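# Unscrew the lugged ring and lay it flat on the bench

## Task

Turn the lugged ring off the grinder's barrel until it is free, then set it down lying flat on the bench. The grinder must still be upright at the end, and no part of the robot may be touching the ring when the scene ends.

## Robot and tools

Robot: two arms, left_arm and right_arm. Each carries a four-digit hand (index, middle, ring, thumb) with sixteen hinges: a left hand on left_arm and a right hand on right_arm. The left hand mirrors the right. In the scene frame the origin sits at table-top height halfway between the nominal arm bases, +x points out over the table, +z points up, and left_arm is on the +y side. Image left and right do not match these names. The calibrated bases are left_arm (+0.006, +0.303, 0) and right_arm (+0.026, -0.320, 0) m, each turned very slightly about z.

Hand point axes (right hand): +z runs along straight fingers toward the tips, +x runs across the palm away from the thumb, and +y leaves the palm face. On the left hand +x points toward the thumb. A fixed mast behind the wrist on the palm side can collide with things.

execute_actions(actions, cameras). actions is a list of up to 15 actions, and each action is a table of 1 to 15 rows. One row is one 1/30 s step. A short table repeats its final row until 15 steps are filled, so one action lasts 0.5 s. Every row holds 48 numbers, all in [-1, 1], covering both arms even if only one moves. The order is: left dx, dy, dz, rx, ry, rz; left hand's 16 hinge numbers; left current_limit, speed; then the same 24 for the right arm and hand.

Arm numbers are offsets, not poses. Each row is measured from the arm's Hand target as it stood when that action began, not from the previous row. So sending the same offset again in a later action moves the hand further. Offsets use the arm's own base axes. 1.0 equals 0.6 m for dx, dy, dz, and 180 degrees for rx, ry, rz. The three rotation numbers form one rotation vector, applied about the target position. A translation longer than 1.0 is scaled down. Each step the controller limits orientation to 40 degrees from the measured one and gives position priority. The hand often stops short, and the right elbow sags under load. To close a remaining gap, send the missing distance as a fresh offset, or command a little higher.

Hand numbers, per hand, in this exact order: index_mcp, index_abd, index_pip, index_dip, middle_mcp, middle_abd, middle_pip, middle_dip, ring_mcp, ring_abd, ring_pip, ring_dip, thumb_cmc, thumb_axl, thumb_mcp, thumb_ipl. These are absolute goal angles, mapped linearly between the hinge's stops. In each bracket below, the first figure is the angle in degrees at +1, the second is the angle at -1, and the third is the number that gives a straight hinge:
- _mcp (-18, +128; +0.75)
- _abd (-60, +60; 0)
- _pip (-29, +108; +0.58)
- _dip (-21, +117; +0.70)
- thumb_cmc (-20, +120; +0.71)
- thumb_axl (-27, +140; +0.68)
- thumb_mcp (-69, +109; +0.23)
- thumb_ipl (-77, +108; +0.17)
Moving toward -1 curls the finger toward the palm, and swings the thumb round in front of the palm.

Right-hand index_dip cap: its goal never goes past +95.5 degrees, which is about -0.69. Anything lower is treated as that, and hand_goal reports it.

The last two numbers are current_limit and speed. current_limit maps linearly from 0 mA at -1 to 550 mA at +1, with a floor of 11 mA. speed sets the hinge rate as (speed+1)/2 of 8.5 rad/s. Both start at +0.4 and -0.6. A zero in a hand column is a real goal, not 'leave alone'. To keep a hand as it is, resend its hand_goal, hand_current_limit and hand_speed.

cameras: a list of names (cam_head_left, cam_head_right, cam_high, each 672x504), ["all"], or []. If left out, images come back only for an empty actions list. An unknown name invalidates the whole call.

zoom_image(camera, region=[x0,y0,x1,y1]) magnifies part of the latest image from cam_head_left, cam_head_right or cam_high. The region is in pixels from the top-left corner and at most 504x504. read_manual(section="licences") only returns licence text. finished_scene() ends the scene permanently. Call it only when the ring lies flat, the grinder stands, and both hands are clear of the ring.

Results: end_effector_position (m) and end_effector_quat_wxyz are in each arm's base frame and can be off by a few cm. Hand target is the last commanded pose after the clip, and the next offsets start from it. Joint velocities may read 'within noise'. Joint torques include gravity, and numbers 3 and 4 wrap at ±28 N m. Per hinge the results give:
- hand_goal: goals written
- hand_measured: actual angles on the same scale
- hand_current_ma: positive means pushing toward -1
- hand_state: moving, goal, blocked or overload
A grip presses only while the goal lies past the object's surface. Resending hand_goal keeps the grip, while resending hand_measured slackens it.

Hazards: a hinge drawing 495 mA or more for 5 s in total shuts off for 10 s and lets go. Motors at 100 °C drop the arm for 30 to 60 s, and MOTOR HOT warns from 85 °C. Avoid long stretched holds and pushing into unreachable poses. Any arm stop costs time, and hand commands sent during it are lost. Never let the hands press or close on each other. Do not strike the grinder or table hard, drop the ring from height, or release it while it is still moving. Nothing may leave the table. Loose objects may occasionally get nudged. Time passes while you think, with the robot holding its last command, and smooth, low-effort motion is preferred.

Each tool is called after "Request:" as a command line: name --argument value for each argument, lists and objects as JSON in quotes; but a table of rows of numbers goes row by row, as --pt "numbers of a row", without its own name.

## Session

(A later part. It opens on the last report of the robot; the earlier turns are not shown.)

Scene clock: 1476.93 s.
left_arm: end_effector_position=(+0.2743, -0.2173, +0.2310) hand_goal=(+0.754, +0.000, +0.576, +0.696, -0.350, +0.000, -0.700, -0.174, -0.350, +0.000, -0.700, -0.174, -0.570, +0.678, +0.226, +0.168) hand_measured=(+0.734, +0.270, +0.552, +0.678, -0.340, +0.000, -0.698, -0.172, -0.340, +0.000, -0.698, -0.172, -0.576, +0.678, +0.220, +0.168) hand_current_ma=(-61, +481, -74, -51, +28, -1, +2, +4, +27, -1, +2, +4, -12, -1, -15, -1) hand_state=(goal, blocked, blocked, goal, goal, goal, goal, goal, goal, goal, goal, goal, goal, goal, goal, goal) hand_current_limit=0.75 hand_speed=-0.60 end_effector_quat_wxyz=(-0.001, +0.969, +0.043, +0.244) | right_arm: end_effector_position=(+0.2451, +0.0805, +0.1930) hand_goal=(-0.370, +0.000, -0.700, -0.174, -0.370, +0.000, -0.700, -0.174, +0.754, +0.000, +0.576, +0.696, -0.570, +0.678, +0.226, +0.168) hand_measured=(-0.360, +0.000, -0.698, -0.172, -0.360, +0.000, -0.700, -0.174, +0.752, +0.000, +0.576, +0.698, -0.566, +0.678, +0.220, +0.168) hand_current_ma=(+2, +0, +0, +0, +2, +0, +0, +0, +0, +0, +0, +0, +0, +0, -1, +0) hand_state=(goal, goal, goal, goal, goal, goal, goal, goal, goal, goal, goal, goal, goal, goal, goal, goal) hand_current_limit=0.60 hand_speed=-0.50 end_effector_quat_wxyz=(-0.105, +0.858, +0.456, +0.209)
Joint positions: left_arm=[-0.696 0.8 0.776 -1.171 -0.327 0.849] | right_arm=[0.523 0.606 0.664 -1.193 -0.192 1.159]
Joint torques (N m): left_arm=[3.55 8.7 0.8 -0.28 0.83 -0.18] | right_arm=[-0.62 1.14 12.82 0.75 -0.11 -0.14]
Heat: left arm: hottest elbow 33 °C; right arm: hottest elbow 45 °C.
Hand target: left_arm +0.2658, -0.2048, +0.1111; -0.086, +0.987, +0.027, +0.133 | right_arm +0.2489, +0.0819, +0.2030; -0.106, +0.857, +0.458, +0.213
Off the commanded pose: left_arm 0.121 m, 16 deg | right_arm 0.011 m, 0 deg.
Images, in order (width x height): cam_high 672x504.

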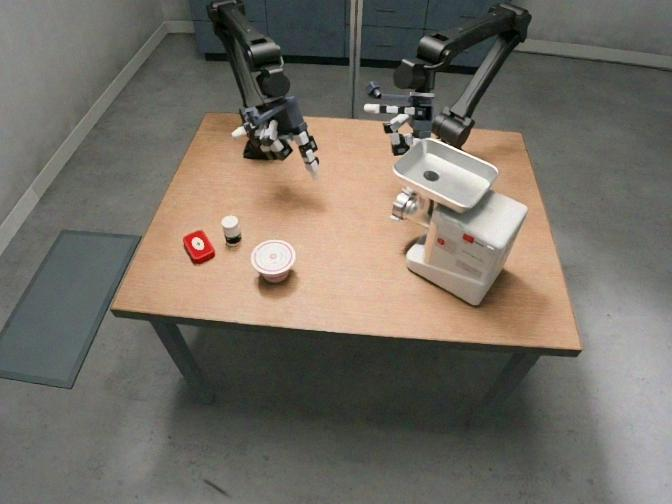

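Request:
execute_actions --actions '[[[0,0,-0.03,0,0,0,0.754,0,0.576,0.696,-0.35,0,-0.7,-0.174,-0.35,0,-0.7,-0.174,-0.571,0.678,0.226,0.168,0.75,-0.6,0,0,0,0,0,0,-0.37,0,-0.7,-0.174,-0.37,0,-0.7,-0.174,0.754,0,0.576,0.696,-0.571,0.678,0.226,0.168,0.6,-0.5],[0,0,-0.06,0,0,0,0.754,0,0.576,0.696,-0.35,0,-0.7,-0.174,-0.35,0,-0.7,-0.174,-0.571,0.678,0.226,0.168,0.75,-0.6,0,0,0,0,0,0,-0.37,0,-0.7,-0.174,-0.37,0,-0.7,-0.174,0.754,0,0.576,0.696,-0.571,0.678,0.226,0.168,0.6,-0.5],[0,0,-0.08,0,0,0,0.754,0,0.576,0.696,-0.35,0,-0.7,-0.174,-0.35,0,-0.7,-0.174,-0.571,0.678,0.226,0.168,0.75,-0.6,0,0,0,0,0,0,-0.37,0,-0.7,-0.174,-0.37,0,-0.7,-0.174,0.754,0,0.576,0.696,-0.571,0.678,0.226,0.168,0.6,-0.5],[0,0,-0.08,0,0,0,0.754,0,0.576,0.696,-0.35,0,-0.7,-0.174,-0.35,0,-0.7,-0.174,-0.571,0.678,0.226,0.168,0.75,-0.6,0,0,0,0,0,0,-0.37,0,-0.7,-0.174,-0.37,0,-0.7,-0.174,0.754,0,0.576,0.696,-0.571,0.678,0.226,0.168,0.6,-0.5],[0,0,-0.08,0,0,0,0.754,0,0.576,0.696,-0.35,0,-0.7,-0.174,-0.35,0,-0.7,-0.174,-0.571,0.678,0.226,0.168,0.75,-0.6,0,0,0,0,0,0,-0.37,0,-0.7,-0.174,-0.37,0,-0.7,-0.174,0.754,0,0.576,0.696,-0.571,0.678,0.226,0.168,0.6,-0.5],[0,0,-0.08,0,0,0,0.754,0,0.576,0.696,-0.35,0,-0.7,-0.174,-0.35,0,-0.7,-0.174,-0.571,0.678,0.226,0.168,0.75,-0.6,0,0,0,0,0,0,-0.37,0,-0.7,-0.174,-0.37,0,-0.7,-0.174,0.754,0,0.576,0.696,-0.571,0.678,0.226,0.168,0.6,-0.5],[0,0,-0.08,0,0,0,0.754,0,0.576,0.696,-0.35,0,-0.7,-0.174,-0.35,0,-0.7,-0.174,-0.571,0.678,0.226,0.168,0.75,-0.6,0,0,0,0,0,0,-0.37,0,-0.7,-0.174,-0.37,0,-0.7,-0.174,0.754,0,0.576,0.696,-0.571,0.678,0.226,0.168,0.6,-0.5],[0,0,-0.08,0,0,0,0.754,0,0.576,0.696,-0.35,0,-0.7,-0.174,-0.35,0,-0.7,-0.174,-0.571,0.678,0.226,0.168,0.75,-0.6,0,0,0,0,0,0,-0.37,0,-0.7,-0.174,-0.37,0,-0.7,-0.174,0.754,0,0.576,0.696,-0.571,0.678,0.226,0.168,0.6,-0.5],[0,0,0,0,0,0,0.754,0,0.576,0.696,-0.35,0,-0.7,-0.174,-0.35,0,-0.7,-0.174,-0.571,0.678,0.226,0.168,0.75,-0.6,0,0,0,0,0,0,-0.37,0,-0.7,-0.174,-0.37,0,-0.7,-0.174,0.754,0,0.576,0.696,-0.571,0.678,0.226,0.168,0.6,-0.5]]]' --cameras '["cam_high"]'

Request:
zoom_image --camera "cam_high" --region '[380, 165, 430, 225]'

Scene clock: 1507.77 s.
left_arm: end_effector_position=(+0.2699, -0.2193, +0.2276) hand_goal=(+0.754, +0.000, +0.576, +0.696, -0.350, +0.000, -0.700, -0.174, -0.350, +0.000, -0.700, -0.174, -0.570, +0.678, +0.226, +0.168) hand_measured=(+0.742, +0.338, +0.560, +0.678, -0.340, +0.000, -0.698, -0.172, -0.340, +0.000, -0.698, -0.172, -0.576, +0.678, +0.220, +0.168) hand_current_ma=(-37, +481, -45, -52, +28, -1, +2, +4, +27, -1, +2, +4, -13, -1, -15, -1) hand_state=(goal, blocked, goal, goal, goal, goal, goal, goal, goal, goal, goal, goal, goal, goal, goal, goal) hand_current_limit=0.75 hand_speed=-0.60 end_effector_quat_wxyz=(-0.002, +0.970, +0.037, +0.239) | right_arm: end_effector_position=(+0.2451, +0.0805, +0.1930) hand_goal=(-0.370, +0.000, -0.700, -0.174, -0.370, +0.000, -0.700, -0.174, +0.754, +0.000, +0.576, +0.696, -0.570, +0.678, +0.226, +0.168) hand_measured=(-0.360, +0.000, -0.698, -0.172, -0.360, +0.000, -0.700, -0.174, +0.752, +0.000, +0.576, +0.698, -0.566, +0.678, +0.220, +0.168) hand_current_ma=(+2, +0, +0, +0, +2, +0, +0, +0, +0, +0, +0, +0, +0, +0, -1, +0) hand_state=(goal, goal, goal, goal, goal, goal, goal, goal, goal, goal, goal, goal, goal, goal, goal, goal) hand_current_limit=0.60 hand_speed=-0.50 end_effector_quat_wxyz=(-0.105, +0.858, +0.456, +0.209)
Joint positions: left_arm=[-0.707 0.8 0.771 -1.177 -0.323 0.847] | right_arm=[0.523 0.606 0.664 -1.193 -0.192 1.159]
Joint torques (N m): left_arm=[4.25 8.76 1.14 -0.03 0.72 -0.18] | right_arm=[-0.91 1.03 12.78 0.9 -0.11 -0.16]
Heat: left arm: hottest elbow 31 °C; right arm: hottest elbow 45 °C.
Hand target: left_arm +0.2657, -0.2048, +0.1110; -0.086, +0.987, +0.027, +0.133 | right_arm +0.2489, +0.0819, +0.2030; -0.106, +0.857, +0.458, +0.213
Off the commanded pose: left_arm 0.117 m, 16 deg | right_arm 0.011 m, 0 deg.
Images, in order (width x height): cam_high 672x504.

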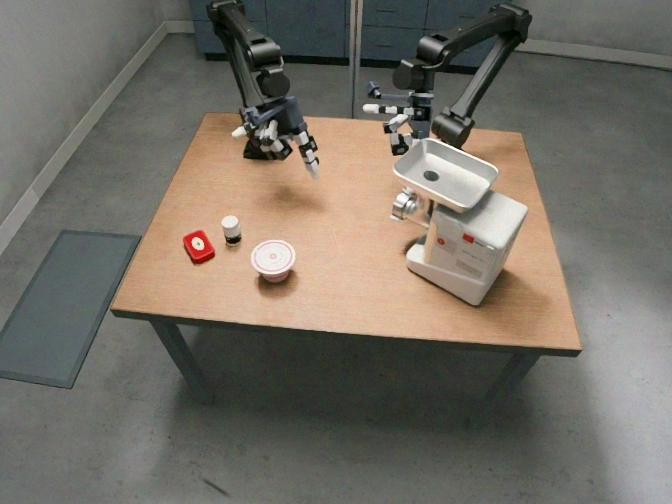

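Scaled by 8.400 from the camera's 672x504 image, which has a finer 960x720 frame.

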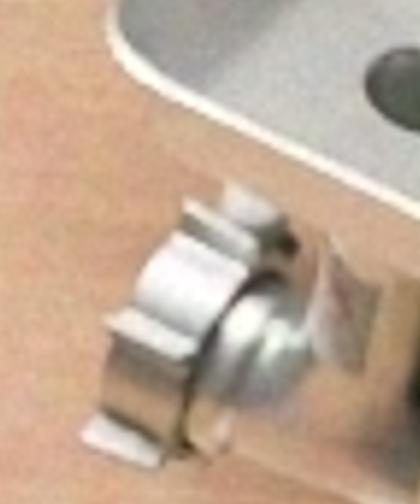

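Request:
execute_actions --actions '[[[0,0,0.18,0,0,0,0.754,0,0.576,0.696,-0.35,0,-0.7,-0.174,-0.35,0,-0.7,-0.174,-0.571,0.678,0.226,0.168,0.75,-0.6,0,0,0,0,0,0,-0.37,0,-0.7,-0.174,-0.37,0,-0.7,-0.174,0.754,0,0.576,0.696,-0.571,0.678,0.226,0.168,0.6,-0.5]],[[-0.078,-0.029,0.09,0,0,0,0.754,0,0.576,0.696,-0.35,0,-0.7,-0.174,-0.35,0,-0.7,-0.174,-0.571,0.678,0.226,0.168,0.75,-0.6,0,0,0,0,0,0,-0.37,0,-0.7,-0.174,-0.37,0,-0.7,-0.174,0.754,0,0.576,0.696,-0.571,0.678,0.226,0.168,0.6,-0.5]],[[-0.02,0.0963,0,-0.0503,-0.0824,-0.1235,0.754,0,0.576,0.696,-0.35,0,-0.7,-0.174,-0.35,0,-0.7,-0.174,-0.571,0.678,0.226,0.168,0.75,-0.6,0,0,0,0,0,0,-0.37,0,-0.7,-0.174,-0.37,0,-0.7,-0.174,0.754,0,0.576,0.696,-0.571,0.678,0.226,0.168,0.6,-0.5]]]' --cameras '["all"]'

Scene clock: 1528.43 s.
left_arm: end_effector_position=(+0.2042, -0.1625, +0.2761) hand_goal=(+0.754, +0.000, +0.576, +0.696, -0.350, +0.000, -0.700, -0.174, -0.350, +0.000, -0.700, -0.174, -0.570, +0.678, +0.226, +0.168) hand_measured=(+0.752, +0.000, +0.574, +0.694, -0.342, +0.000, -0.698, -0.172, -0.340, +0.000, -0.698, -0.172, -0.574, +0.678, +0.222, +0.168) hand_current_ma=(-3, -1, -5, -5, +22, -1, +3, +4, +24, -1, +3, +4, -8, -1, -14, -1) hand_state=(goal, goal, goal, goal, goal, goal, goal, goal, goal, goal, goal, goal, goal, goal, goal, goal) hand_current_limit=0.75 hand_speed=-0.60 end_effector_quat_wxyz=(+0.019, +0.954, -0.135, +0.266) | right_arm: end_effector_position=(+0.2451, +0.0805, +0.1930) hand_goal=(-0.370, +0.000, -0.700, -0.174, -0.370, +0.000, -0.700, -0.174, +0.754, +0.000, +0.576, +0.696, -0.570, +0.678, +0.226, +0.168) hand_measured=(-0.360, +0.000, -0.698, -0.172, -0.360, +0.000, -0.700, -0.174, +0.752, +0.000, +0.576, +0.698, -0.566, +0.678, +0.220, +0.168) hand_current_ma=(+2, +0, +0, +0, +2, +0, +0, +0, +0, +0, +0, +0, +0, +0, -1, +0) hand_state=(goal, goal, goal, goal, goal, goal, goal, goal, goal, goal, goal, goal, goal, goal, goal, goal) hand_current_limit=0.60 hand_speed=-0.50 end_effector_quat_wxyz=(-0.105, +0.858, +0.456, +0.209)
Joint positions: left_arm=[-0.431 0.523 0.792 -1.309 -0.112 1.452] | right_arm=[0.523 0.606 0.664 -1.193 -0.192 1.159]
Joint torques (N m): left_arm=[1.9 1.26 9.84 2.35 0.21 -0.15] | right_arm=[-0.97 1.2 12.86 0.72 -0.14 -0.14]
Heat: left arm: hottest elbow 31 °C; right arm: hottest elbow 45 °C.
Hand target: left_arm +0.2070, -0.1644, +0.2730; +0.022, +0.952, -0.142, +0.270 | right_arm +0.2489, +0.0819, +0.2030; -0.106, +0.857, +0.458, +0.213
Off the commanded pose: left_arm 0.005 m, 1 deg | right_arm 0.011 m, 0 deg.

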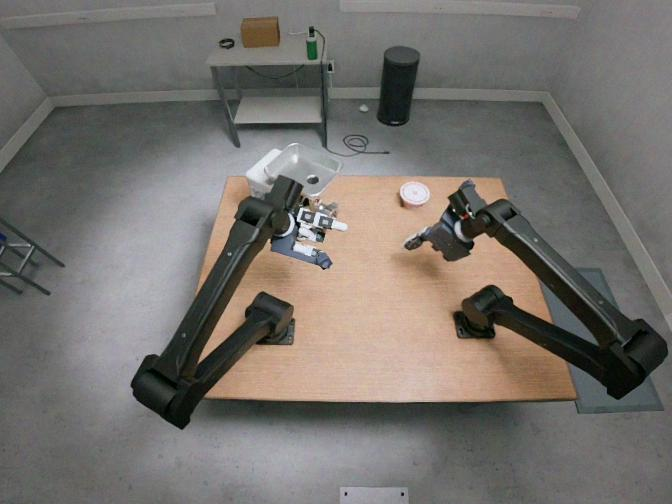

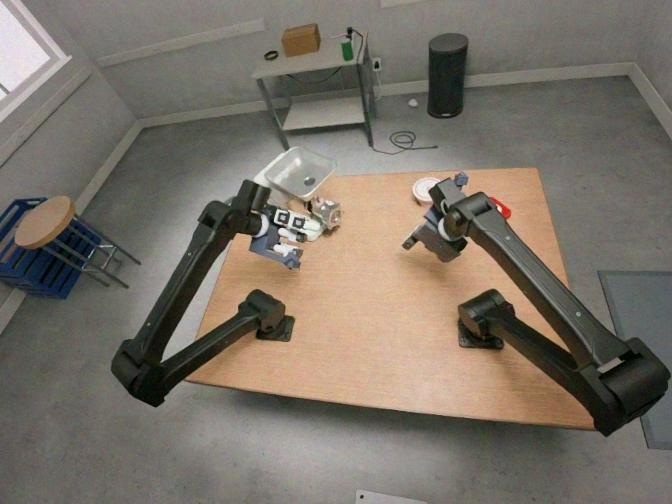

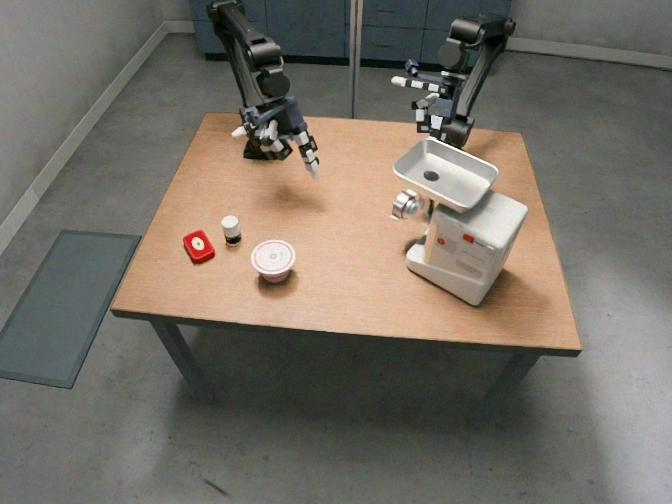

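Request:
execute_actions --actions '[[[0,0,-0.0817,0,0,0,0.754,0,0.576,0.696,-0.35,0,-0.7,-0.174,-0.35,0,-0.7,-0.174,-0.571,0.678,0.226,0.168,0.75,-0.6,0,0,0,0,0,0,-0.37,0,-0.7,-0.174,-0.37,0,-0.7,-0.174,0.754,0,0.576,0.696,-0.571,0.678,0.226,0.168,0.6,-0.5]],[[0.0458,-0.0298,0,0,0,0,0.754,0,0.576,0.696,-0.35,0,-0.7,-0.174,-0.35,0,-0.7,-0.174,-0.571,0.678,0.226,0.168,0.75,-0.6,0,0,0,0,0,0,-0.37,0,-0.7,-0.174,-0.37,0,-0.7,-0.174,0.754,0,0.576,0.696,-0.571,0.678,0.226,0.168,0.6,-0.5]]]' --cameras '["cam_high"]'

Request:
zoom_image --camera "cam_high" --region '[380, 165, 430, 225]'

Scene clock: 1533.03 s.
left_arm: end_effector_position=(+0.2244, -0.1756, +0.1997) hand_goal=(+0.754, +0.000, +0.576, +0.696, -0.350, +0.000, -0.700, -0.174, -0.350, +0.000, -0.700, -0.174, -0.570, +0.678, +0.226, +0.168) hand_measured=(+0.752, -0.002, +0.574, +0.694, -0.344, +0.000, -0.698, -0.172, -0.344, +0.000, -0.698, -0.172, -0.574, +0.678, +0.222, +0.168) hand_current_ma=(-2, -3, -5, -5, +17, -1, +3, +4, +17, -1, +3, +4, -10, -1, -12, -1) hand_state=(goal, goal, goal, goal, goal, goal, goal, goal, goal, goal, goal, goal, goal, goal, goal, goal) hand_current_limit=0.75 hand_speed=-0.60 end_effector_quat_wxyz=(+0.012, +0.960, -0.147, +0.240) | right_arm: end_effector_position=(+0.2451, +0.0805, +0.1930) hand_goal=(-0.370, +0.000, -0.700, -0.174, -0.370, +0.000, -0.700, -0.174, +0.754, +0.000, +0.576, +0.696, -0.570, +0.678, +0.226, +0.168) hand_measured=(-0.360, +0.000, -0.698, -0.172, -0.360, +0.000, -0.700, -0.174, +0.752, +0.000, +0.576, +0.698, -0.566, +0.678, +0.220, +0.168) hand_current_ma=(+2, +0, +0, +0, +2, +0, +0, +0, +0, +0, +0, +0, +0, +0, -1, +0) hand_state=(goal, goal, goal, goal, goal, goal, goal, goal, goal, goal, goal, goal, goal, goal, goal, goal) hand_current_limit=0.60 hand_speed=-0.50 end_effector_quat_wxyz=(-0.105, +0.858, +0.456, +0.209)
Joint positions: left_arm=[-0.442 0.612 0.635 -1.12 -0.111 1.459] | right_arm=[0.523 0.606 0.664 -1.193 -0.192 1.159]
Joint torques (N m): left_arm=[0.85 -0.67 14.42 2.21 0.01 -0.34] | right_arm=[-0.79 0.73 12.71 0.8 -0.1 -0.18]
Heat: left arm: hottest elbow 32 °C; right arm: hottest elbow 45 °C.
Hand target: left_arm +0.2344, -0.1823, +0.2239; +0.022, +0.952, -0.143, +0.270 | right_arm +0.2489, +0.0819, +0.2030; -0.106, +0.857, +0.458, +0.213
Off the commanded pose: left_arm 0.027 m, 4 deg | right_arm 0.011 m, 0 deg.
Images, in order (width x height): cam_high 672x504.

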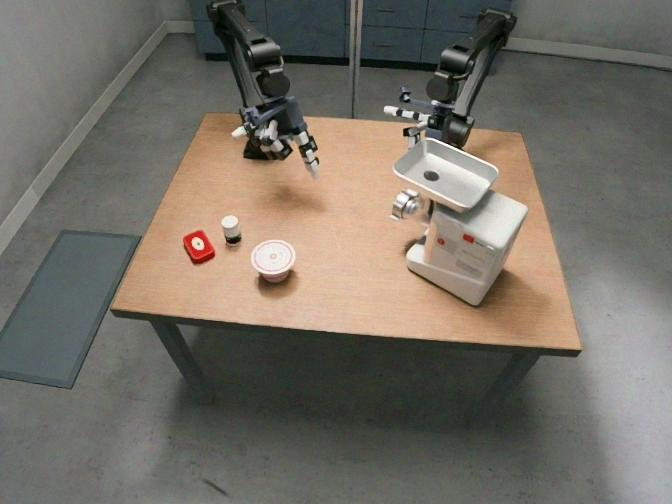

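Scaled by 8.400 from the camera's 672x504 image, which has a finer 960x720 frame.

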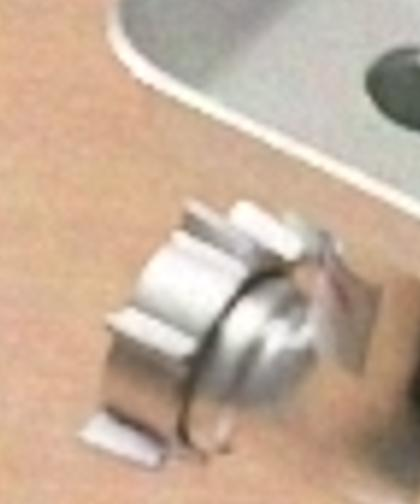

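Request:
execute_actions --actions '[[[-0.01,0.0,0.085,0,0,0,0.754,0,0.576,0.696,-0.35,0,-0.7,-0.174,-0.35,0,-0.7,-0.174,-0.571,0.678,0.226,0.168,0.75,-0.6,0,0,0,0,0,0,-0.37,0,-0.7,-0.174,-0.37,0,-0.7,-0.174,0.754,0,0.576,0.696,-0.571,0.678,0.226,0.168,0.6,-0.5]],[[0.0207,0.001,-0.083,0,0,0,0.754,0,0.576,0.696,-0.35,0,-0.7,-0.174,-0.35,0,-0.7,-0.174,-0.571,0.678,0.226,0.168,0.75,-0.6,0,0,0,0,0,0,-0.37,0,-0.7,-0.174,-0.37,0,-0.7,-0.174,0.754,0,0.576,0.696,-0.571,0.678,0.226,0.168,0.6,-0.5]]]' --cameras '["cam_high"]'

Request:
zoom_image --camera "cam_high" --region '[380, 165, 430, 225]'

Scene clock: 1539.40 s.
left_arm: end_effector_position=(+0.2369, -0.1811, +0.2267) hand_goal=(+0.754, +0.000, +0.576, +0.696, -0.350, +0.000, -0.700, -0.174, -0.350, +0.000, -0.700, -0.174, -0.570, +0.678, +0.226, +0.168) hand_measured=(+0.752, -0.002, +0.574, +0.694, -0.342, +0.000, -0.698, -0.172, -0.342, +0.000, -0.698, -0.172, -0.574, +0.678, +0.222, +0.168) hand_current_ma=(-2, -3, -5, -5, +19, -1, +3, +4, +19, -1, +3, +4, -10, -1, -12, -1) hand_state=(goal, goal, goal, goal, goal, goal, goal, goal, goal, goal, goal, goal, goal, goal, goal, goal) hand_current_limit=0.75 hand_speed=-0.60 end_effector_quat_wxyz=(+0.022, +0.953, -0.141, +0.266) | right_arm: end_effector_position=(+0.2451, +0.0805, +0.1930) hand_goal=(-0.370, +0.000, -0.700, -0.174, -0.370, +0.000, -0.700, -0.174, +0.754, +0.000, +0.576, +0.696, -0.570, +0.678, +0.226, +0.168) hand_measured=(-0.360, +0.000, -0.698, -0.172, -0.360, +0.000, -0.700, -0.174, +0.752, +0.000, +0.576, +0.698, -0.566, +0.678, +0.220, +0.168) hand_current_ma=(+2, +0, +0, +0, +2, +0, +0, +0, +0, +0, +0, +0, +0, +0, -1, +0) hand_state=(goal, goal, goal, goal, goal, goal, goal, goal, goal, goal, goal, goal, goal, goal, goal, goal) hand_current_limit=0.60 hand_speed=-0.50 end_effector_quat_wxyz=(-0.105, +0.858, +0.456, +0.209)
Joint positions: left_arm=[-0.44 0.621 0.685 -1.106 -0.108 1.454] | right_arm=[0.523 0.606 0.664 -1.193 -0.192 1.159]
Joint torques (N m): left_arm=[2.14 0.26 10.74 2.36 0.21 -0.13] | right_arm=[-0.91 0.91 12.75 0.9 -0.11 -0.14]
Heat: left arm: hottest elbow 33 °C; right arm: hottest elbow 45 °C.
Hand target: left_arm +0.2408, -0.1817, +0.2252; +0.022, +0.952, -0.143, +0.270 | right_arm +0.2489, +0.0819, +0.2030; -0.106, +0.857, +0.458, +0.213
Off the commanded pose: left_arm 0.004 m, 1 deg | right_arm 0.011 m, 0 deg.
Images, in order (width x height): cam_high 672x504.

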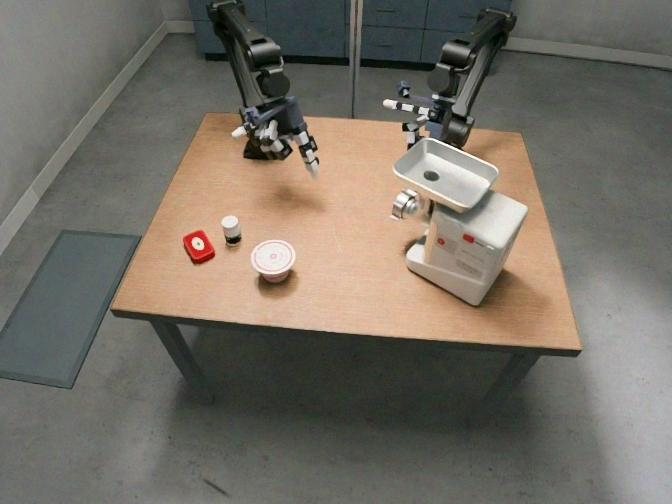

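Scaled by 8.400 from the camera's 672x504 image, which has a finer 960x720 frame.

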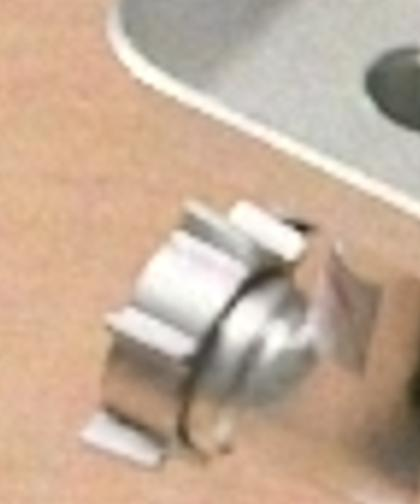

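Request:
zoom_image --camera "cam_high" --region '[400, 178, 428, 206]'

Request:
zoom_image --camera "cam_high" --region '[370, 80, 450, 190]'

Scaled by 18.000 from the camera's 672x504 image, which has a finer 960x720 frame.

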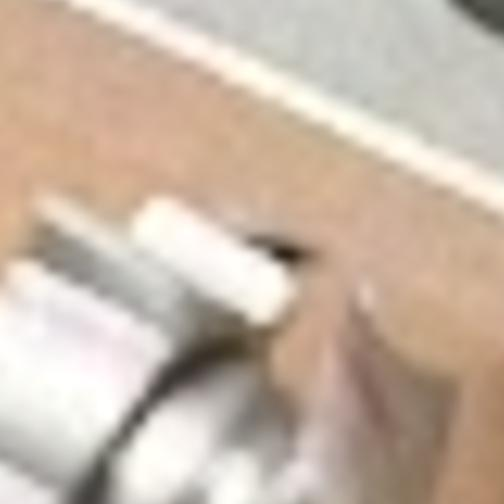

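Scaled by 4.582 from the camera's 672x504 image, which has a finer 960x720 frame.

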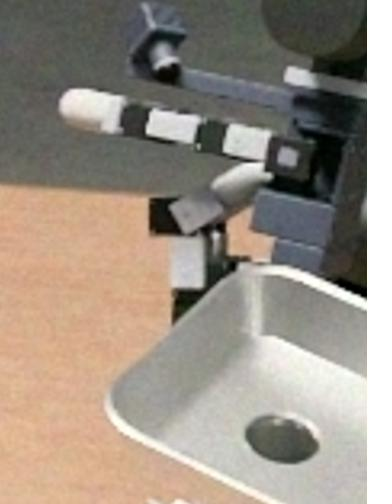

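Request:
execute_actions --actions '[[[-0.0405,-0.0632,0,0,0,0,0.754,0,0.576,0.696,-0.35,0,-0.7,-0.174,-0.35,0,-0.7,-0.174,-0.571,0.678,0.226,0.168,0.75,-0.6,0,0,0,0,0,0,-0.37,0,-0.7,-0.174,-0.37,0,-0.7,-0.174,0.754,0,0.576,0.696,-0.571,0.678,0.226,0.168,0.6,-0.5]]]' --cameras '["cam_high"]'

Request:
zoom_image --camera "cam_high" --region '[375, 140, 435, 220]'

Scene clock: 1566.43 s.
left_arm: end_effector_position=(+0.2150, -0.2226, +0.2302) hand_goal=(+0.754, +0.000, +0.576, +0.696, -0.350, +0.000, -0.700, -0.174, -0.350, +0.000, -0.700, -0.174, -0.570, +0.678, +0.226, +0.168) hand_measured=(+0.752, -0.002, +0.576, +0.694, -0.342, +0.000, -0.698, -0.172, -0.342, +0.000, -0.698, -0.172, -0.574, +0.678, +0.222, +0.168) hand_current_ma=(-4, -4, -1, -4, +20, -1, +2, +4, +20, -1, +3, +4, -11, -1, -11, -1) hand_state=(goal, goal, goal, goal, goal, goal, goal, goal, goal, goal, goal, goal, goal, goal, goal, goal) hand_current_limit=0.75 hand_speed=-0.60 end_effector_quat_wxyz=(+0.029, +0.948, -0.150, +0.280) | right_arm: end_effector_position=(+0.2451, +0.0805, +0.1930) hand_goal=(-0.370, +0.000, -0.700, -0.174, -0.370, +0.000, -0.700, -0.174, +0.754, +0.000, +0.576, +0.696, -0.570, +0.678, +0.226, +0.168) hand_measured=(-0.360, +0.000, -0.698, -0.172, -0.360, +0.000, -0.700, -0.174, +0.752, +0.000, +0.576, +0.698, -0.566, +0.678, +0.220, +0.168) hand_current_ma=(+2, +0, +0, +0, +2, +0, +0, +0, +0, +0, +0, +0, +0, +0, -1, +0) hand_state=(goal, goal, goal, goal, goal, goal, goal, goal, goal, goal, goal, goal, goal, goal, goal, goal) hand_current_limit=0.60 hand_speed=-0.50 end_effector_quat_wxyz=(-0.105, +0.858, +0.456, +0.209)
Joint positions: left_arm=[-0.699 0.624 0.685 -1.106 -0.231 1.247] | right_arm=[0.523 0.606 0.664 -1.193 -0.192 1.159]
Joint torques (N m): left_arm=[2.26 0.56 11.34 0.9 -0.11 -0.35] | right_arm=[-0.85 1.38 12.77 0.72 -0.12 -0.15]
Heat: left arm: hottest elbow 35 °C; right arm: hottest elbow 45 °C.
Hand target: left_arm +0.2165, -0.2196, +0.2252; +0.022, +0.952, -0.142, +0.270 | right_arm +0.2489, +0.0819, +0.2030; -0.106, +0.857, +0.458, +0.213
Off the commanded pose: left_arm 0.006 m, 2 deg | right_arm 0.011 m, 0 deg.
Images, in order (width x height): cam_high 672x504.

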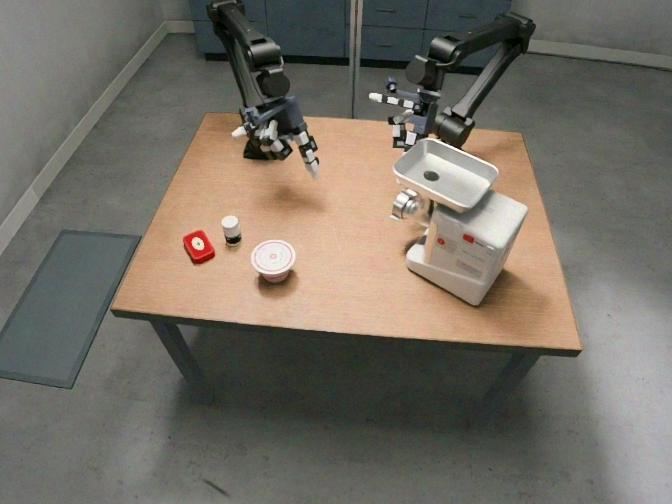

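Scaled by 6.300 from the camera's 672x504 image, which has a finer 960x720 frame.

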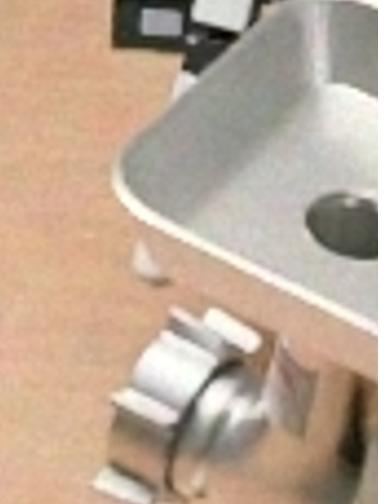

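Request:
execute_actions --actions '[[[0,0,0.067,0,0,0,0.754,0,0.576,0.696,-0.35,0,-0.7,-0.174,-0.35,0,-0.7,-0.174,-0.571,0.678,0.226,0.168,0.75,-0.6,0,0,0,0,0,0,-0.37,0,-0.7,-0.174,-0.37,0,-0.7,-0.174,0.754,0,0.576,0.696,-0.571,0.678,0.226,0.168,0.6,-0.5]],[[0.03,0.067,0,0,0,0,0.754,0,0.576,0.696,-0.35,0,-0.7,-0.174,-0.35,0,-0.7,-0.174,-0.571,0.678,0.226,0.168,0.75,-0.6,0,0,0,0,0,0,-0.37,0,-0.7,-0.174,-0.37,0,-0.7,-0.174,0.754,0,0.576,0.696,-0.571,0.678,0.226,0.168,0.6,-0.5]],[[0.01,0,-0.078,0,0,0,0.754,0,0.576,0.696,-0.35,0,-0.7,-0.174,-0.35,0,-0.7,-0.174,-0.571,0.678,0.226,0.168,0.75,-0.6,0,0,0,0,0,0,-0.37,0,-0.7,-0.174,-0.37,0,-0.7,-0.174,0.754,0,0.576,0.696,-0.571,0.678,0.226,0.168,0.6,-0.5]]]' --cameras '["cam_high"]'

Request:
zoom_image --camera "cam_high" --region '[400, 178, 428, 206]'

Scene clock: 1578.97 s.
left_arm: end_effector_position=(+0.2372, -0.1795, +0.2201) hand_goal=(+0.754, +0.000, +0.576, +0.696, -0.350, +0.000, -0.700, -0.174, -0.350, +0.000, -0.700, -0.174, -0.570, +0.678, +0.226, +0.168) hand_measured=(+0.754, -0.002, +0.574, +0.694, -0.342, +0.000, -0.698, -0.172, -0.342, +0.000, -0.698, -0.172, -0.576, +0.678, +0.222, +0.168) hand_current_ma=(-1, -4, -2, -4, +20, -1, +2, +4, +21, -1, +3, +4, -12, -1, -11, -1) hand_state=(goal, goal, goal, goal, goal, goal, goal, goal, goal, goal, goal, goal, goal, goal, goal, goal) hand_current_limit=0.75 hand_speed=-0.60 end_effector_quat_wxyz=(+0.022, +0.954, -0.141, +0.264) | right_arm: end_effector_position=(+0.2451, +0.0805, +0.1930) hand_goal=(-0.370, +0.000, -0.700, -0.174, -0.370, +0.000, -0.700, -0.174, +0.754, +0.000, +0.576, +0.696, -0.570, +0.678, +0.226, +0.168) hand_measured=(-0.360, +0.000, -0.698, -0.172, -0.360, +0.000, -0.700, -0.174, +0.752, +0.000, +0.576, +0.698, -0.566, +0.678, +0.220, +0.168) hand_current_ma=(+2, +0, +0, +0, +2, +0, +0, +0, +0, +0, +0, +0, +0, +0, -1, +0) hand_state=(goal, goal, goal, goal, goal, goal, goal, goal, goal, goal, goal, goal, goal, goal, goal, goal) hand_current_limit=0.60 hand_speed=-0.50 end_effector_quat_wxyz=(-0.105, +0.858, +0.456, +0.209)
Joint positions: left_arm=[-0.43 0.62 0.669 -1.092 -0.103 1.463] | right_arm=[0.523 0.606 0.664 -1.193 -0.192 1.159]
Joint torques (N m): left_arm=[2.2 -0.09 10.55 2.33 0.22 -0.14] | right_arm=[-1.26 1.03 12.9 0.58 -0.13 -0.11]
Heat: left arm: hottest elbow 35 °C; right arm: hottest elbow 45 °C.
Hand target: left_arm +0.2405, -0.1794, +0.2186; +0.022, +0.952, -0.142, +0.270 | right_arm +0.2489, +0.0819, +0.2030; -0.106, +0.857, +0.458, +0.213
Off the commanded pose: left_arm 0.004 m, 1 deg | right_arm 0.011 m, 0 deg.
Images, in order (width x height): cam_high 672x504.

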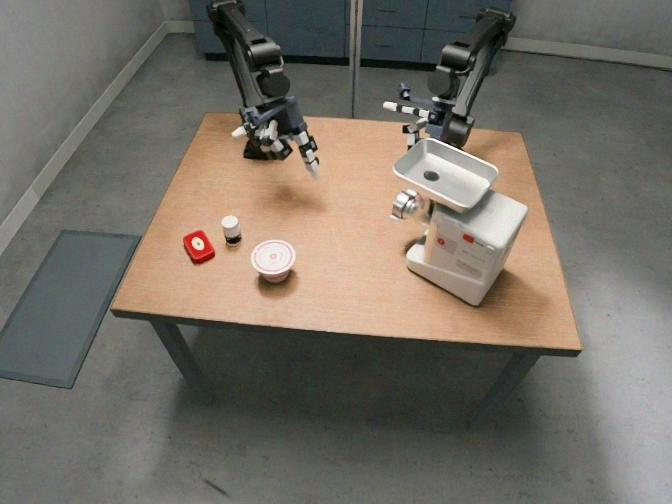

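Scaled by 18.000 from the camera's 672x504 image, which has a finer 960x720 frame.

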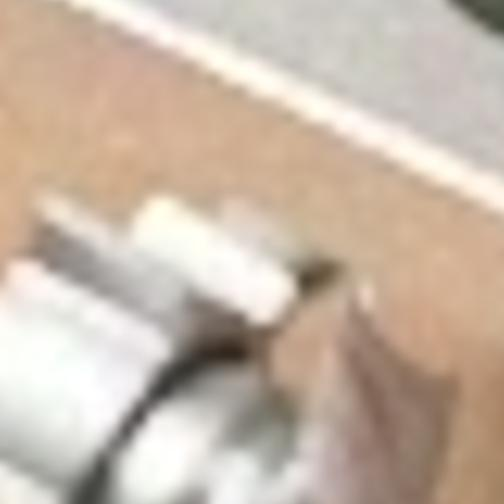

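Request:
execute_actions --actions '[[[0.027,-0.0105,-0.007,0,0,0,0.754,0,0.576,0.696,-0.35,0,-0.7,-0.174,-0.35,0,-0.7,-0.174,-0.571,0.678,0.226,0.168,0.75,-0.6,0,0,0,0,0,0,-0.37,0,-0.7,-0.174,-0.37,0,-0.7,-0.174,0.754,0,0.576,0.696,-0.571,0.678,0.226,0.168,0.6,-0.5]]]' --cameras '["cam_high"]'

Request:
zoom_image --camera "cam_high" --region '[400, 178, 428, 206]'

Scene clock: 1582.97 s.
left_arm: end_effector_position=(+0.2508, -0.1847, +0.2111) hand_goal=(+0.754, +0.000, +0.576, +0.696, -0.350, +0.000, -0.700, -0.174, -0.350, +0.000, -0.700, -0.174, -0.570, +0.678, +0.226, +0.168) hand_measured=(+0.754, -0.014, +0.576, +0.694, -0.342, +0.000, -0.698, -0.172, -0.342, +0.000, -0.698, -0.172, -0.576, +0.678, +0.222, +0.168) hand_current_ma=(+1, -32, +0, -2, +20, -1, +2, +4, +21, -1, +3, +4, -12, -1, -11, -1) hand_state=(goal, goal, goal, goal, goal, goal, goal, goal, goal, goal, goal, goal, goal, goal, goal, goal) hand_current_limit=0.75 hand_speed=-0.60 end_effector_quat_wxyz=(+0.020, +0.955, -0.142, +0.258) | right_arm: end_effector_position=(+0.2451, +0.0805, +0.1930) hand_goal=(-0.370, +0.000, -0.700, -0.174, -0.370, +0.000, -0.700, -0.174, +0.754, +0.000, +0.576, +0.696, -0.570, +0.678, +0.226, +0.168) hand_measured=(-0.360, +0.000, -0.698, -0.172, -0.360, +0.000, -0.700, -0.174, +0.752, +0.000, +0.576, +0.698, -0.566, +0.678, +0.220, +0.168) hand_current_ma=(+2, +0, +0, +0, +2, +0, +0, +0, +0, +0, +0, +0, +0, +0, -1, +0) hand_state=(goal, goal, goal, goal, goal, goal, goal, goal, goal, goal, goal, goal, goal, goal, goal, goal) hand_current_limit=0.60 hand_speed=-0.50 end_effector_quat_wxyz=(-0.105, +0.858, +0.456, +0.209)
Joint positions: left_arm=[-0.425 0.679 0.669 -1.045 -0.099 1.467] | right_arm=[0.523 0.606 0.664 -1.193 -0.192 1.159]
Joint torques (N m): left_arm=[2.2 -0.73 11.3 2.54 0.19 -0.13] | right_arm=[-0.56 1.61 12.86 0.77 -0.11 -0.15]
Heat: left arm: hottest elbow 36 °C; right arm: hottest elbow 45 °C.
Hand target: left_arm +0.2567, -0.1857, +0.2144; +0.022, +0.952, -0.142, +0.270 | right_arm +0.2489, +0.0819, +0.2030; -0.106, +0.857, +0.458, +0.213
Off the commanded pose: left_arm 0.007 m, 1 deg | right_arm 0.011 m, 0 deg.
Images, in order (width x height): cam_high 672x504.

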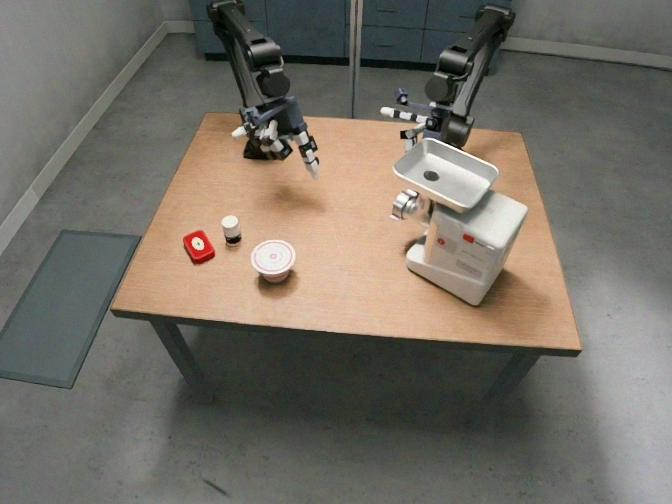

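Scaled by 18.000 from the camera's 672x504 image, which has a finer 960x720 frame.

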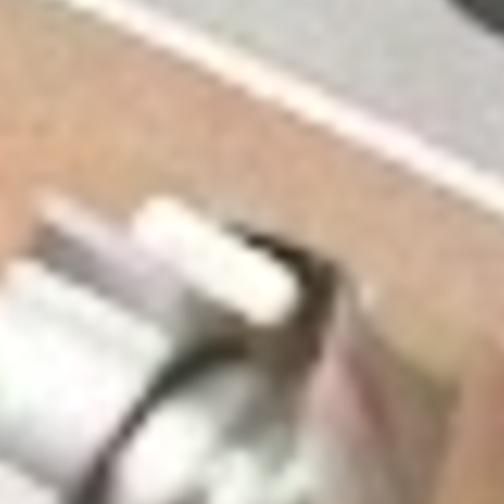

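Request:
execute_actions --actions '[[[0.006,-0.002,-0.025,0,0,0,0.754,0,0.576,0.696,-0.35,0,-0.7,-0.174,-0.35,0,-0.7,-0.174,-0.571,0.678,0.226,0.168,0.75,-0.6,0,0,0,0,0,0,-0.37,0,-0.7,-0.174,-0.37,0,-0.7,-0.174,0.754,0,0.576,0.696,-0.571,0.678,0.226,0.168,0.6,-0.5]]]' --cameras '["cam_high"]'

Request:
zoom_image --camera "cam_high" --region '[385, 175, 430, 225]'

Scene clock: 1588.13 s.
left_arm: end_effector_position=(+0.2533, -0.1856, +0.2084) hand_goal=(+0.754, +0.000, +0.576, +0.696, -0.350, +0.000, -0.700, -0.174, -0.350, +0.000, -0.700, -0.174, -0.570, +0.678, +0.226, +0.168) hand_measured=(+0.758, -0.054, +0.578, +0.694, -0.342, +0.000, -0.698, -0.172, -0.342, +0.000, -0.698, -0.172, -0.576, +0.678, +0.222, +0.168) hand_current_ma=(+9, -159, +2, -4, +20, -1, +2, +4, +21, -1, +3, +4, -12, -1, -11, -1) hand_state=(goal, blocked, goal, goal, goal, goal, goal, goal, goal, goal, goal, goal, goal, goal, goal, goal) hand_current_limit=0.75 hand_speed=-0.60 end_effector_quat_wxyz=(+0.022, +0.954, -0.141, +0.265) | right_arm: end_effector_position=(+0.2451, +0.0805, +0.1930) hand_goal=(-0.370, +0.000, -0.700, -0.174, -0.370, +0.000, -0.700, -0.174, +0.754, +0.000, +0.576, +0.696, -0.570, +0.678, +0.226, +0.168) hand_measured=(-0.360, +0.000, -0.698, -0.172, -0.360, +0.000, -0.700, -0.174, +0.752, +0.000, +0.576, +0.698, -0.566, +0.678, +0.220, +0.168) hand_current_ma=(+2, +0, +0, +0, +2, +0, +0, +0, +0, +0, +0, +0, +0, +0, -1, +0) hand_state=(goal, goal, goal, goal, goal, goal, goal, goal, goal, goal, goal, goal, goal, goal, goal, goal) hand_current_limit=0.60 hand_speed=-0.50 end_effector_quat_wxyz=(-0.105, +0.858, +0.456, +0.209)
Joint positions: left_arm=[-0.424 0.678 0.656 -1.018 -0.099 1.469] | right_arm=[0.523 0.606 0.664 -1.193 -0.192 1.159]
Joint torques (N m): left_arm=[2.32 0.5 9.36 3.43 0.22 -0.14] | right_arm=[-0.56 1.38 12.86 0.8 -0.11 -0.19]
Heat: left arm: hottest elbow 36 °C; right arm: hottest elbow 45 °C.
Hand target: left_arm +0.2603, -0.1869, +0.1994; +0.022, +0.952, -0.142, +0.270 | right_arm +0.2489, +0.0819, +0.2030; -0.106, +0.857, +0.458, +0.213
Off the commanded pose: left_arm 0.011 m, 1 deg | right_arm 0.011 m, 0 deg.
Images, in order (width x height): cam_high 672x504.

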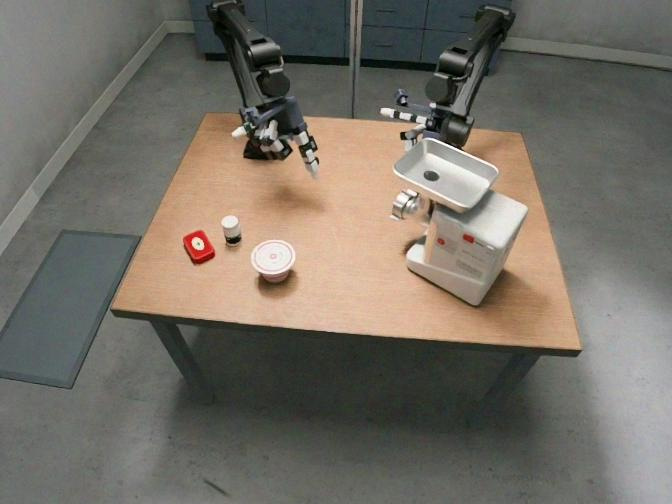

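Scaled by 10.080 from the camera's 672x504 image, which has a finer 960x720 frame.

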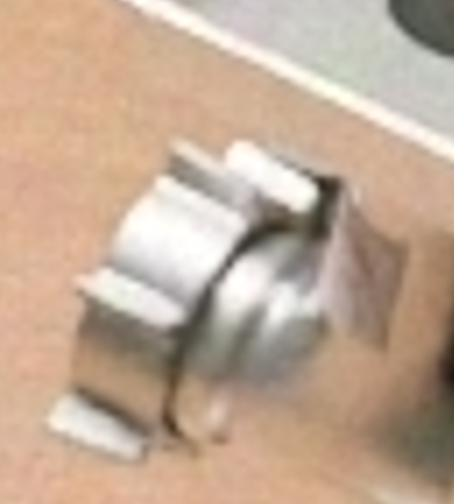

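Request:
execute_actions --actions '[[[0.015,-0.006,-0.043,0,0.0,0,0.754,0,0.576,0.696,-0.35,0,-0.7,-0.174,-0.35,0,-0.7,-0.174,-0.571,0.678,0.226,0.168,0.75,-0.6,0,0,0,0,0,0,-0.37,0,-0.7,-0.174,-0.37,0,-0.7,-0.174,0.754,0,0.576,0.696,-0.571,0.678,0.226,0.168,0.6,-0.5]]]' --cameras '[]'

Request:
execute_actions --actions '[[[0.005,-0.003,-0.043,0,0.02,0,0.754,0,0.576,0.696,-0.35,0,-0.7,-0.174,-0.35,0,-0.7,-0.174,-0.571,0.678,0.226,0.168,0.75,-0.6,0,0,0,0,0,0,-0.37,0,-0.7,-0.174,-0.37,0,-0.7,-0.174,0.754,0,0.576,0.696,-0.571,0.678,0.226,0.168,0.6,-0.5]]]' --cameras '["cam_high"]'

Request:
zoom_image --camera "cam_high" --region '[385, 175, 430, 225]'

Scene clock: 1591.67 s.
left_arm: end_effector_position=(+0.2622, -0.1879, +0.1673) hand_goal=(+0.754, +0.000, +0.576, +0.696, -0.350, +0.000, -0.700, -0.174, -0.350, +0.000, -0.700, -0.174, -0.570, +0.678, +0.226, +0.168) hand_measured=(+0.756, -0.032, +0.574, +0.694, -0.342, +0.000, -0.698, -0.172, -0.342, +0.000, -0.698, -0.172, -0.576, +0.678, +0.222, +0.168) hand_current_ma=(+5, -84, -2, -4, +20, -1, +2, +4, +20, -1, +3, +4, -12, -1, -11, -1) hand_state=(goal, blocked, goal, goal, goal, goal, goal, goal, goal, goal, goal, goal, goal, goal, goal, goal) hand_current_limit=0.75 hand_speed=-0.60 end_effector_quat_wxyz=(+0.017, +0.957, -0.142, +0.252) | right_arm: end_effector_position=(+0.2451, +0.0805, +0.1930) hand_goal=(-0.370, +0.000, -0.700, -0.174, -0.370, +0.000, -0.700, -0.174, +0.754, +0.000, +0.576, +0.696, -0.570, +0.678, +0.226, +0.168) hand_measured=(-0.360, +0.000, -0.698, -0.172, -0.360, +0.000, -0.700, -0.174, +0.752, +0.000, +0.576, +0.698, -0.566, +0.678, +0.220, +0.168) hand_current_ma=(+2, +0, +0, +0, +2, +0, +0, +0, +0, +0, +0, +0, +0, +0, -1, +0) hand_state=(goal, goal, goal, goal, goal, goal, goal, goal, goal, goal, goal, goal, goal, goal, goal, goal) hand_current_limit=0.60 hand_speed=-0.50 end_effector_quat_wxyz=(-0.105, +0.858, +0.456, +0.209)
Joint positions: left_arm=[-0.418 0.743 0.583 -0.908 -0.099 1.472] | right_arm=[0.523 0.606 0.664 -1.193 -0.192 1.159]
Joint torques (N m): left_arm=[1.96 -1.73 11.21 2.85 0.23 -0.15] | right_arm=[-0.85 1.44 12.88 0.87 -0.15 -0.14]
Heat: left arm: hottest elbow 35 °C; right arm: hottest elbow 45 °C.
Hand target: left_arm +0.2693, -0.1906, +0.1737; +0.022, +0.952, -0.142, +0.270 | right_arm +0.2489, +0.0819, +0.2030; -0.106, +0.857, +0.458, +0.213
Off the commanded pose: left_arm 0.010 m, 2 deg | right_arm 0.011 m, 0 deg.
No camera images: "cameras" was empty.

Scene clock: 1592.37 s.
left_arm: end_effector_position=(+0.2682, -0.1912, +0.1474) hand_goal=(+0.754, +0.000, +0.576, +0.696, -0.350, +0.000, -0.700, -0.174, -0.350, +0.000, -0.700, -0.174, -0.570, +0.678, +0.226, +0.168) hand_measured=(+0.756, -0.010, +0.578, +0.696, -0.342, +0.000, -0.698, -0.172, -0.342, +0.000, -0.698, -0.172, -0.576, +0.678, +0.222, +0.168) hand_current_ma=(+4, -24, +5, -1, +20, -1, +2, +4, +20, -1, +3, +4, -12, -1, -11, -1) hand_state=(goal, goal, goal, goal, goal, goal, goal, goal, goal, goal, goal, goal, goal, goal, goal, goal) hand_current_limit=0.75 hand_speed=-0.60 end_effector_quat_wxyz=(+0.024, +0.963, -0.140, +0.231) | right_arm: end_effector_position=(+0.2451, +0.0805, +0.1930) hand_goal=(-0.370, +0.000, -0.700, -0.174, -0.370, +0.000, -0.700, -0.174, +0.754, +0.000, +0.576, +0.696, -0.570, +0.678, +0.226, +0.168) hand_measured=(-0.360, +0.000, -0.698, -0.172, -0.360, +0.000, -0.700, -0.174, +0.752, +0.000, +0.576, +0.698, -0.566, +0.678, +0.220, +0.168) hand_current_ma=(+2, +0, +0, +0, +2, +0, +0, +0, +0, +0, +0, +0, +0, +0, -1, +0) hand_state=(goal, goal, goal, goal, goal, goal, goal, goal, goal, goal, goal, goal, goal, goal, goal, goal) hand_current_limit=0.60 hand_speed=-0.50 end_effector_quat_wxyz=(-0.105, +0.858, +0.456, +0.209)
Joint positions: left_arm=[-0.404 0.812 0.568 -0.865 -0.07 1.472] | right_arm=[0.523 0.606 0.664 -1.193 -0.192 1.159]
Joint torques (N m): left_arm=[1.96 -1.96 10.35 2.48 0.28 -0.14] | right_arm=[-0.44 1.26 12.85 0.84 -0.15 -0.17]
Heat: left arm: hottest elbow 35 °C; right arm: hottest elbow 45 °C.
Hand target: left_arm +0.2724, -0.1923, +0.1479; +0.027, +0.960, -0.142, +0.240 | right_arm +0.2489, +0.0819, +0.2030; -0.106, +0.857, +0.458, +0.213
Off the commanded pose: left_arm 0.004 m, 1 deg | right_arm 0.011 m, 0 deg.
Images, in order (width x height): cam_high 672x504.

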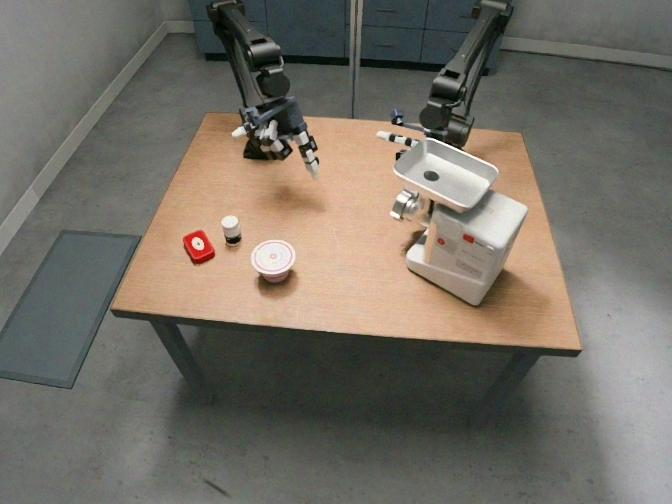

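Scaled by 10.080 from the camera's 672x504 image, which has a finer 960x720 frame.

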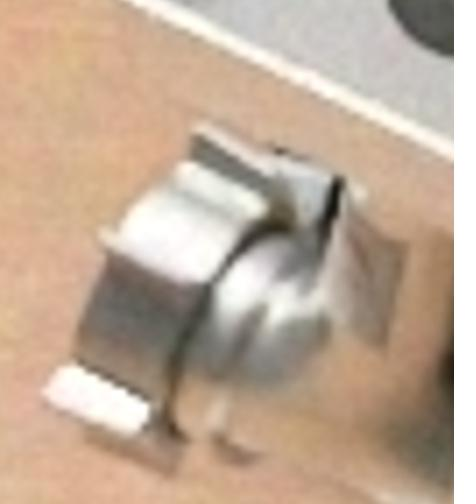

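Request:
execute_actions --actions '[[[-0.166,-0.012,0,0,0,0,0.754,0,0.576,0.696,-0.35,0,-0.7,-0.174,-0.35,0,-0.7,-0.174,-0.571,0.678,0.226,0.168,0.75,-0.6,0,0,0,0,0,0,-0.37,0,-0.7,-0.174,-0.37,0,-0.7,-0.174,0.754,0,0.576,0.696,-0.571,0.678,0.226,0.168,0.6,-0.5]],[[0,0,0.3,0,0,0,0.754,0,0.576,0.696,-0.35,0,-0.7,-0.174,-0.35,0,-0.7,-0.174,-0.571,0.678,0.226,0.168,0.75,-0.6,0,0,0,0,0,0,-0.37,0,-0.7,-0.174,-0.37,0,-0.7,-0.174,0.754,0,0.576,0.696,-0.571,0.678,0.226,0.168,0.6,-0.5]],[[0.01,0.25,0.04,0,0,0,-0.35,0,-0.7,-0.174,-0.35,0,-0.7,-0.174,-0.35,0,-0.7,-0.174,-0.571,0.678,0.226,0.168,0.3,-0.6,0,0,0,0,0,0,-0.37,0,-0.7,-0.174,-0.37,0,-0.7,-0.174,0.754,0,0.576,0.696,-0.571,0.678,0.226,0.168,0.6,-0.5]]]' --cameras '["all"]'

Request:
zoom_image --camera "cam_head_right" --region '[290, 180, 360, 250]'

Request:
zoom_image --camera "cam_head_left" --region '[290, 180, 360, 250]'

Scene clock: 1605.33 s.
left_arm: end_effector_position=(+0.1819, -0.0469, +0.3308) hand_goal=(-0.350, +0.000, -0.700, -0.174, -0.350, +0.000, -0.700, -0.174, -0.350, +0.000, -0.700, -0.174, -0.570, +0.678, +0.226, +0.168) hand_measured=(-0.336, -0.002, -0.696, -0.172, -0.340, +0.000, -0.698, -0.172, -0.340, +0.000, -0.698, -0.172, -0.576, +0.678, +0.222, +0.168) hand_current_ma=(+43, -5, +9, +5, +27, -1, +3, +4, +29, -1, +3, +4, -11, -1, -15, -1) hand_state=(goal, goal, goal, goal, goal, goal, goal, goal, goal, goal, goal, goal, goal, goal, goal, goal) hand_current_limit=0.30 hand_speed=-0.60 end_effector_quat_wxyz=(-0.019, +0.975, -0.075, +0.209) | right_arm: end_effector_position=(+0.2451, +0.0805, +0.1930) hand_goal=(-0.370, +0.000, -0.700, -0.174, -0.370, +0.000, -0.700, -0.174, +0.754, +0.000, +0.576, +0.696, -0.570, +0.678, +0.226, +0.168) hand_measured=(-0.360, +0.000, -0.698, -0.172, -0.360, +0.000, -0.700, -0.174, +0.752, +0.000, +0.576, +0.698, -0.566, +0.678, +0.220, +0.168) hand_current_ma=(+2, +0, +0, +0, +2, +0, +0, +0, +0, +0, +0, +0, +0, +0, -1, +0) hand_state=(goal, goal, goal, goal, goal, goal, goal, goal, goal, goal, goal, goal, goal, goal, goal, goal) hand_current_limit=0.60 hand_speed=-0.50 end_effector_quat_wxyz=(-0.105, +0.858, +0.456, +0.209)
Joint positions: left_arm=[0.374 0.557 1.006 -1.62 0.144 2.069] | right_arm=[0.523 0.606 0.664 -1.193 -0.192 1.159]
Joint torques (N m): left_arm=[0.91 1.55 14.41 0.49 0.46 -0.14] | right_arm=[-0.73 0.97 12.81 0.72 -0.1 -0.09]
Heat: left arm: hottest elbow 36 °C; right arm: hottest elbow 45 °C.
Hand target: left_arm +0.1787, -0.0495, +0.3518; +0.027, +0.960, -0.142, +0.240 | right_arm +0.2489, +0.0819, +0.2030; -0.106, +0.857, +0.458, +0.213
Off the commanded pose: left_arm 0.021 m, 10 deg | right_arm 0.011 m, 0 deg.
joint sent to its limit (left arm) — joint 6 (wrist roll), upper limit. The joint targets are off in orientation, not in position.

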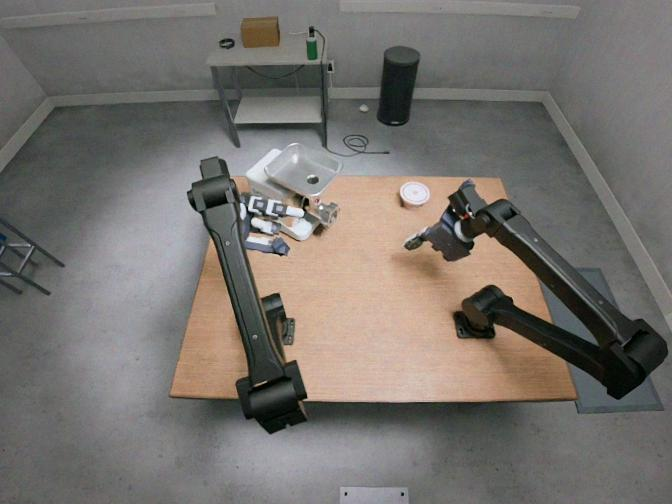

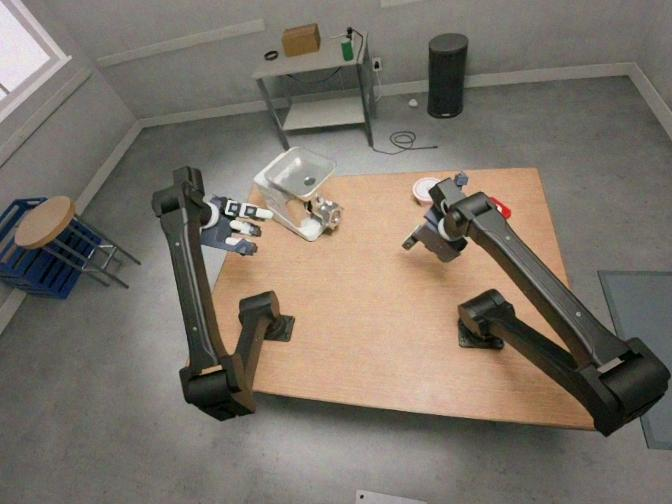

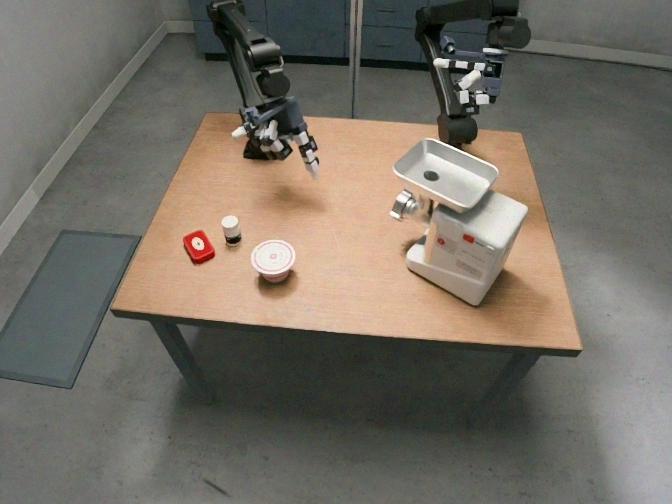

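Scaled by 7.200 from the camera's 672x504 image, which has a finer 960x720 frame.

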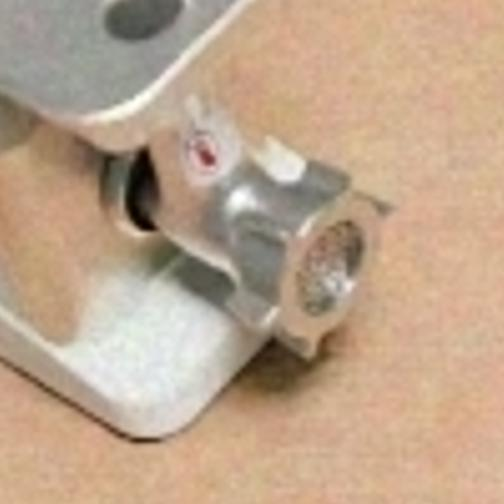

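Scaled by 7.200 from the camera's 672x504 image, which has a finer 960x720 frame.

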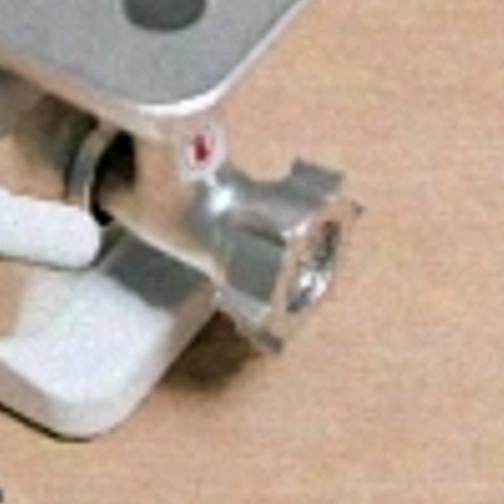

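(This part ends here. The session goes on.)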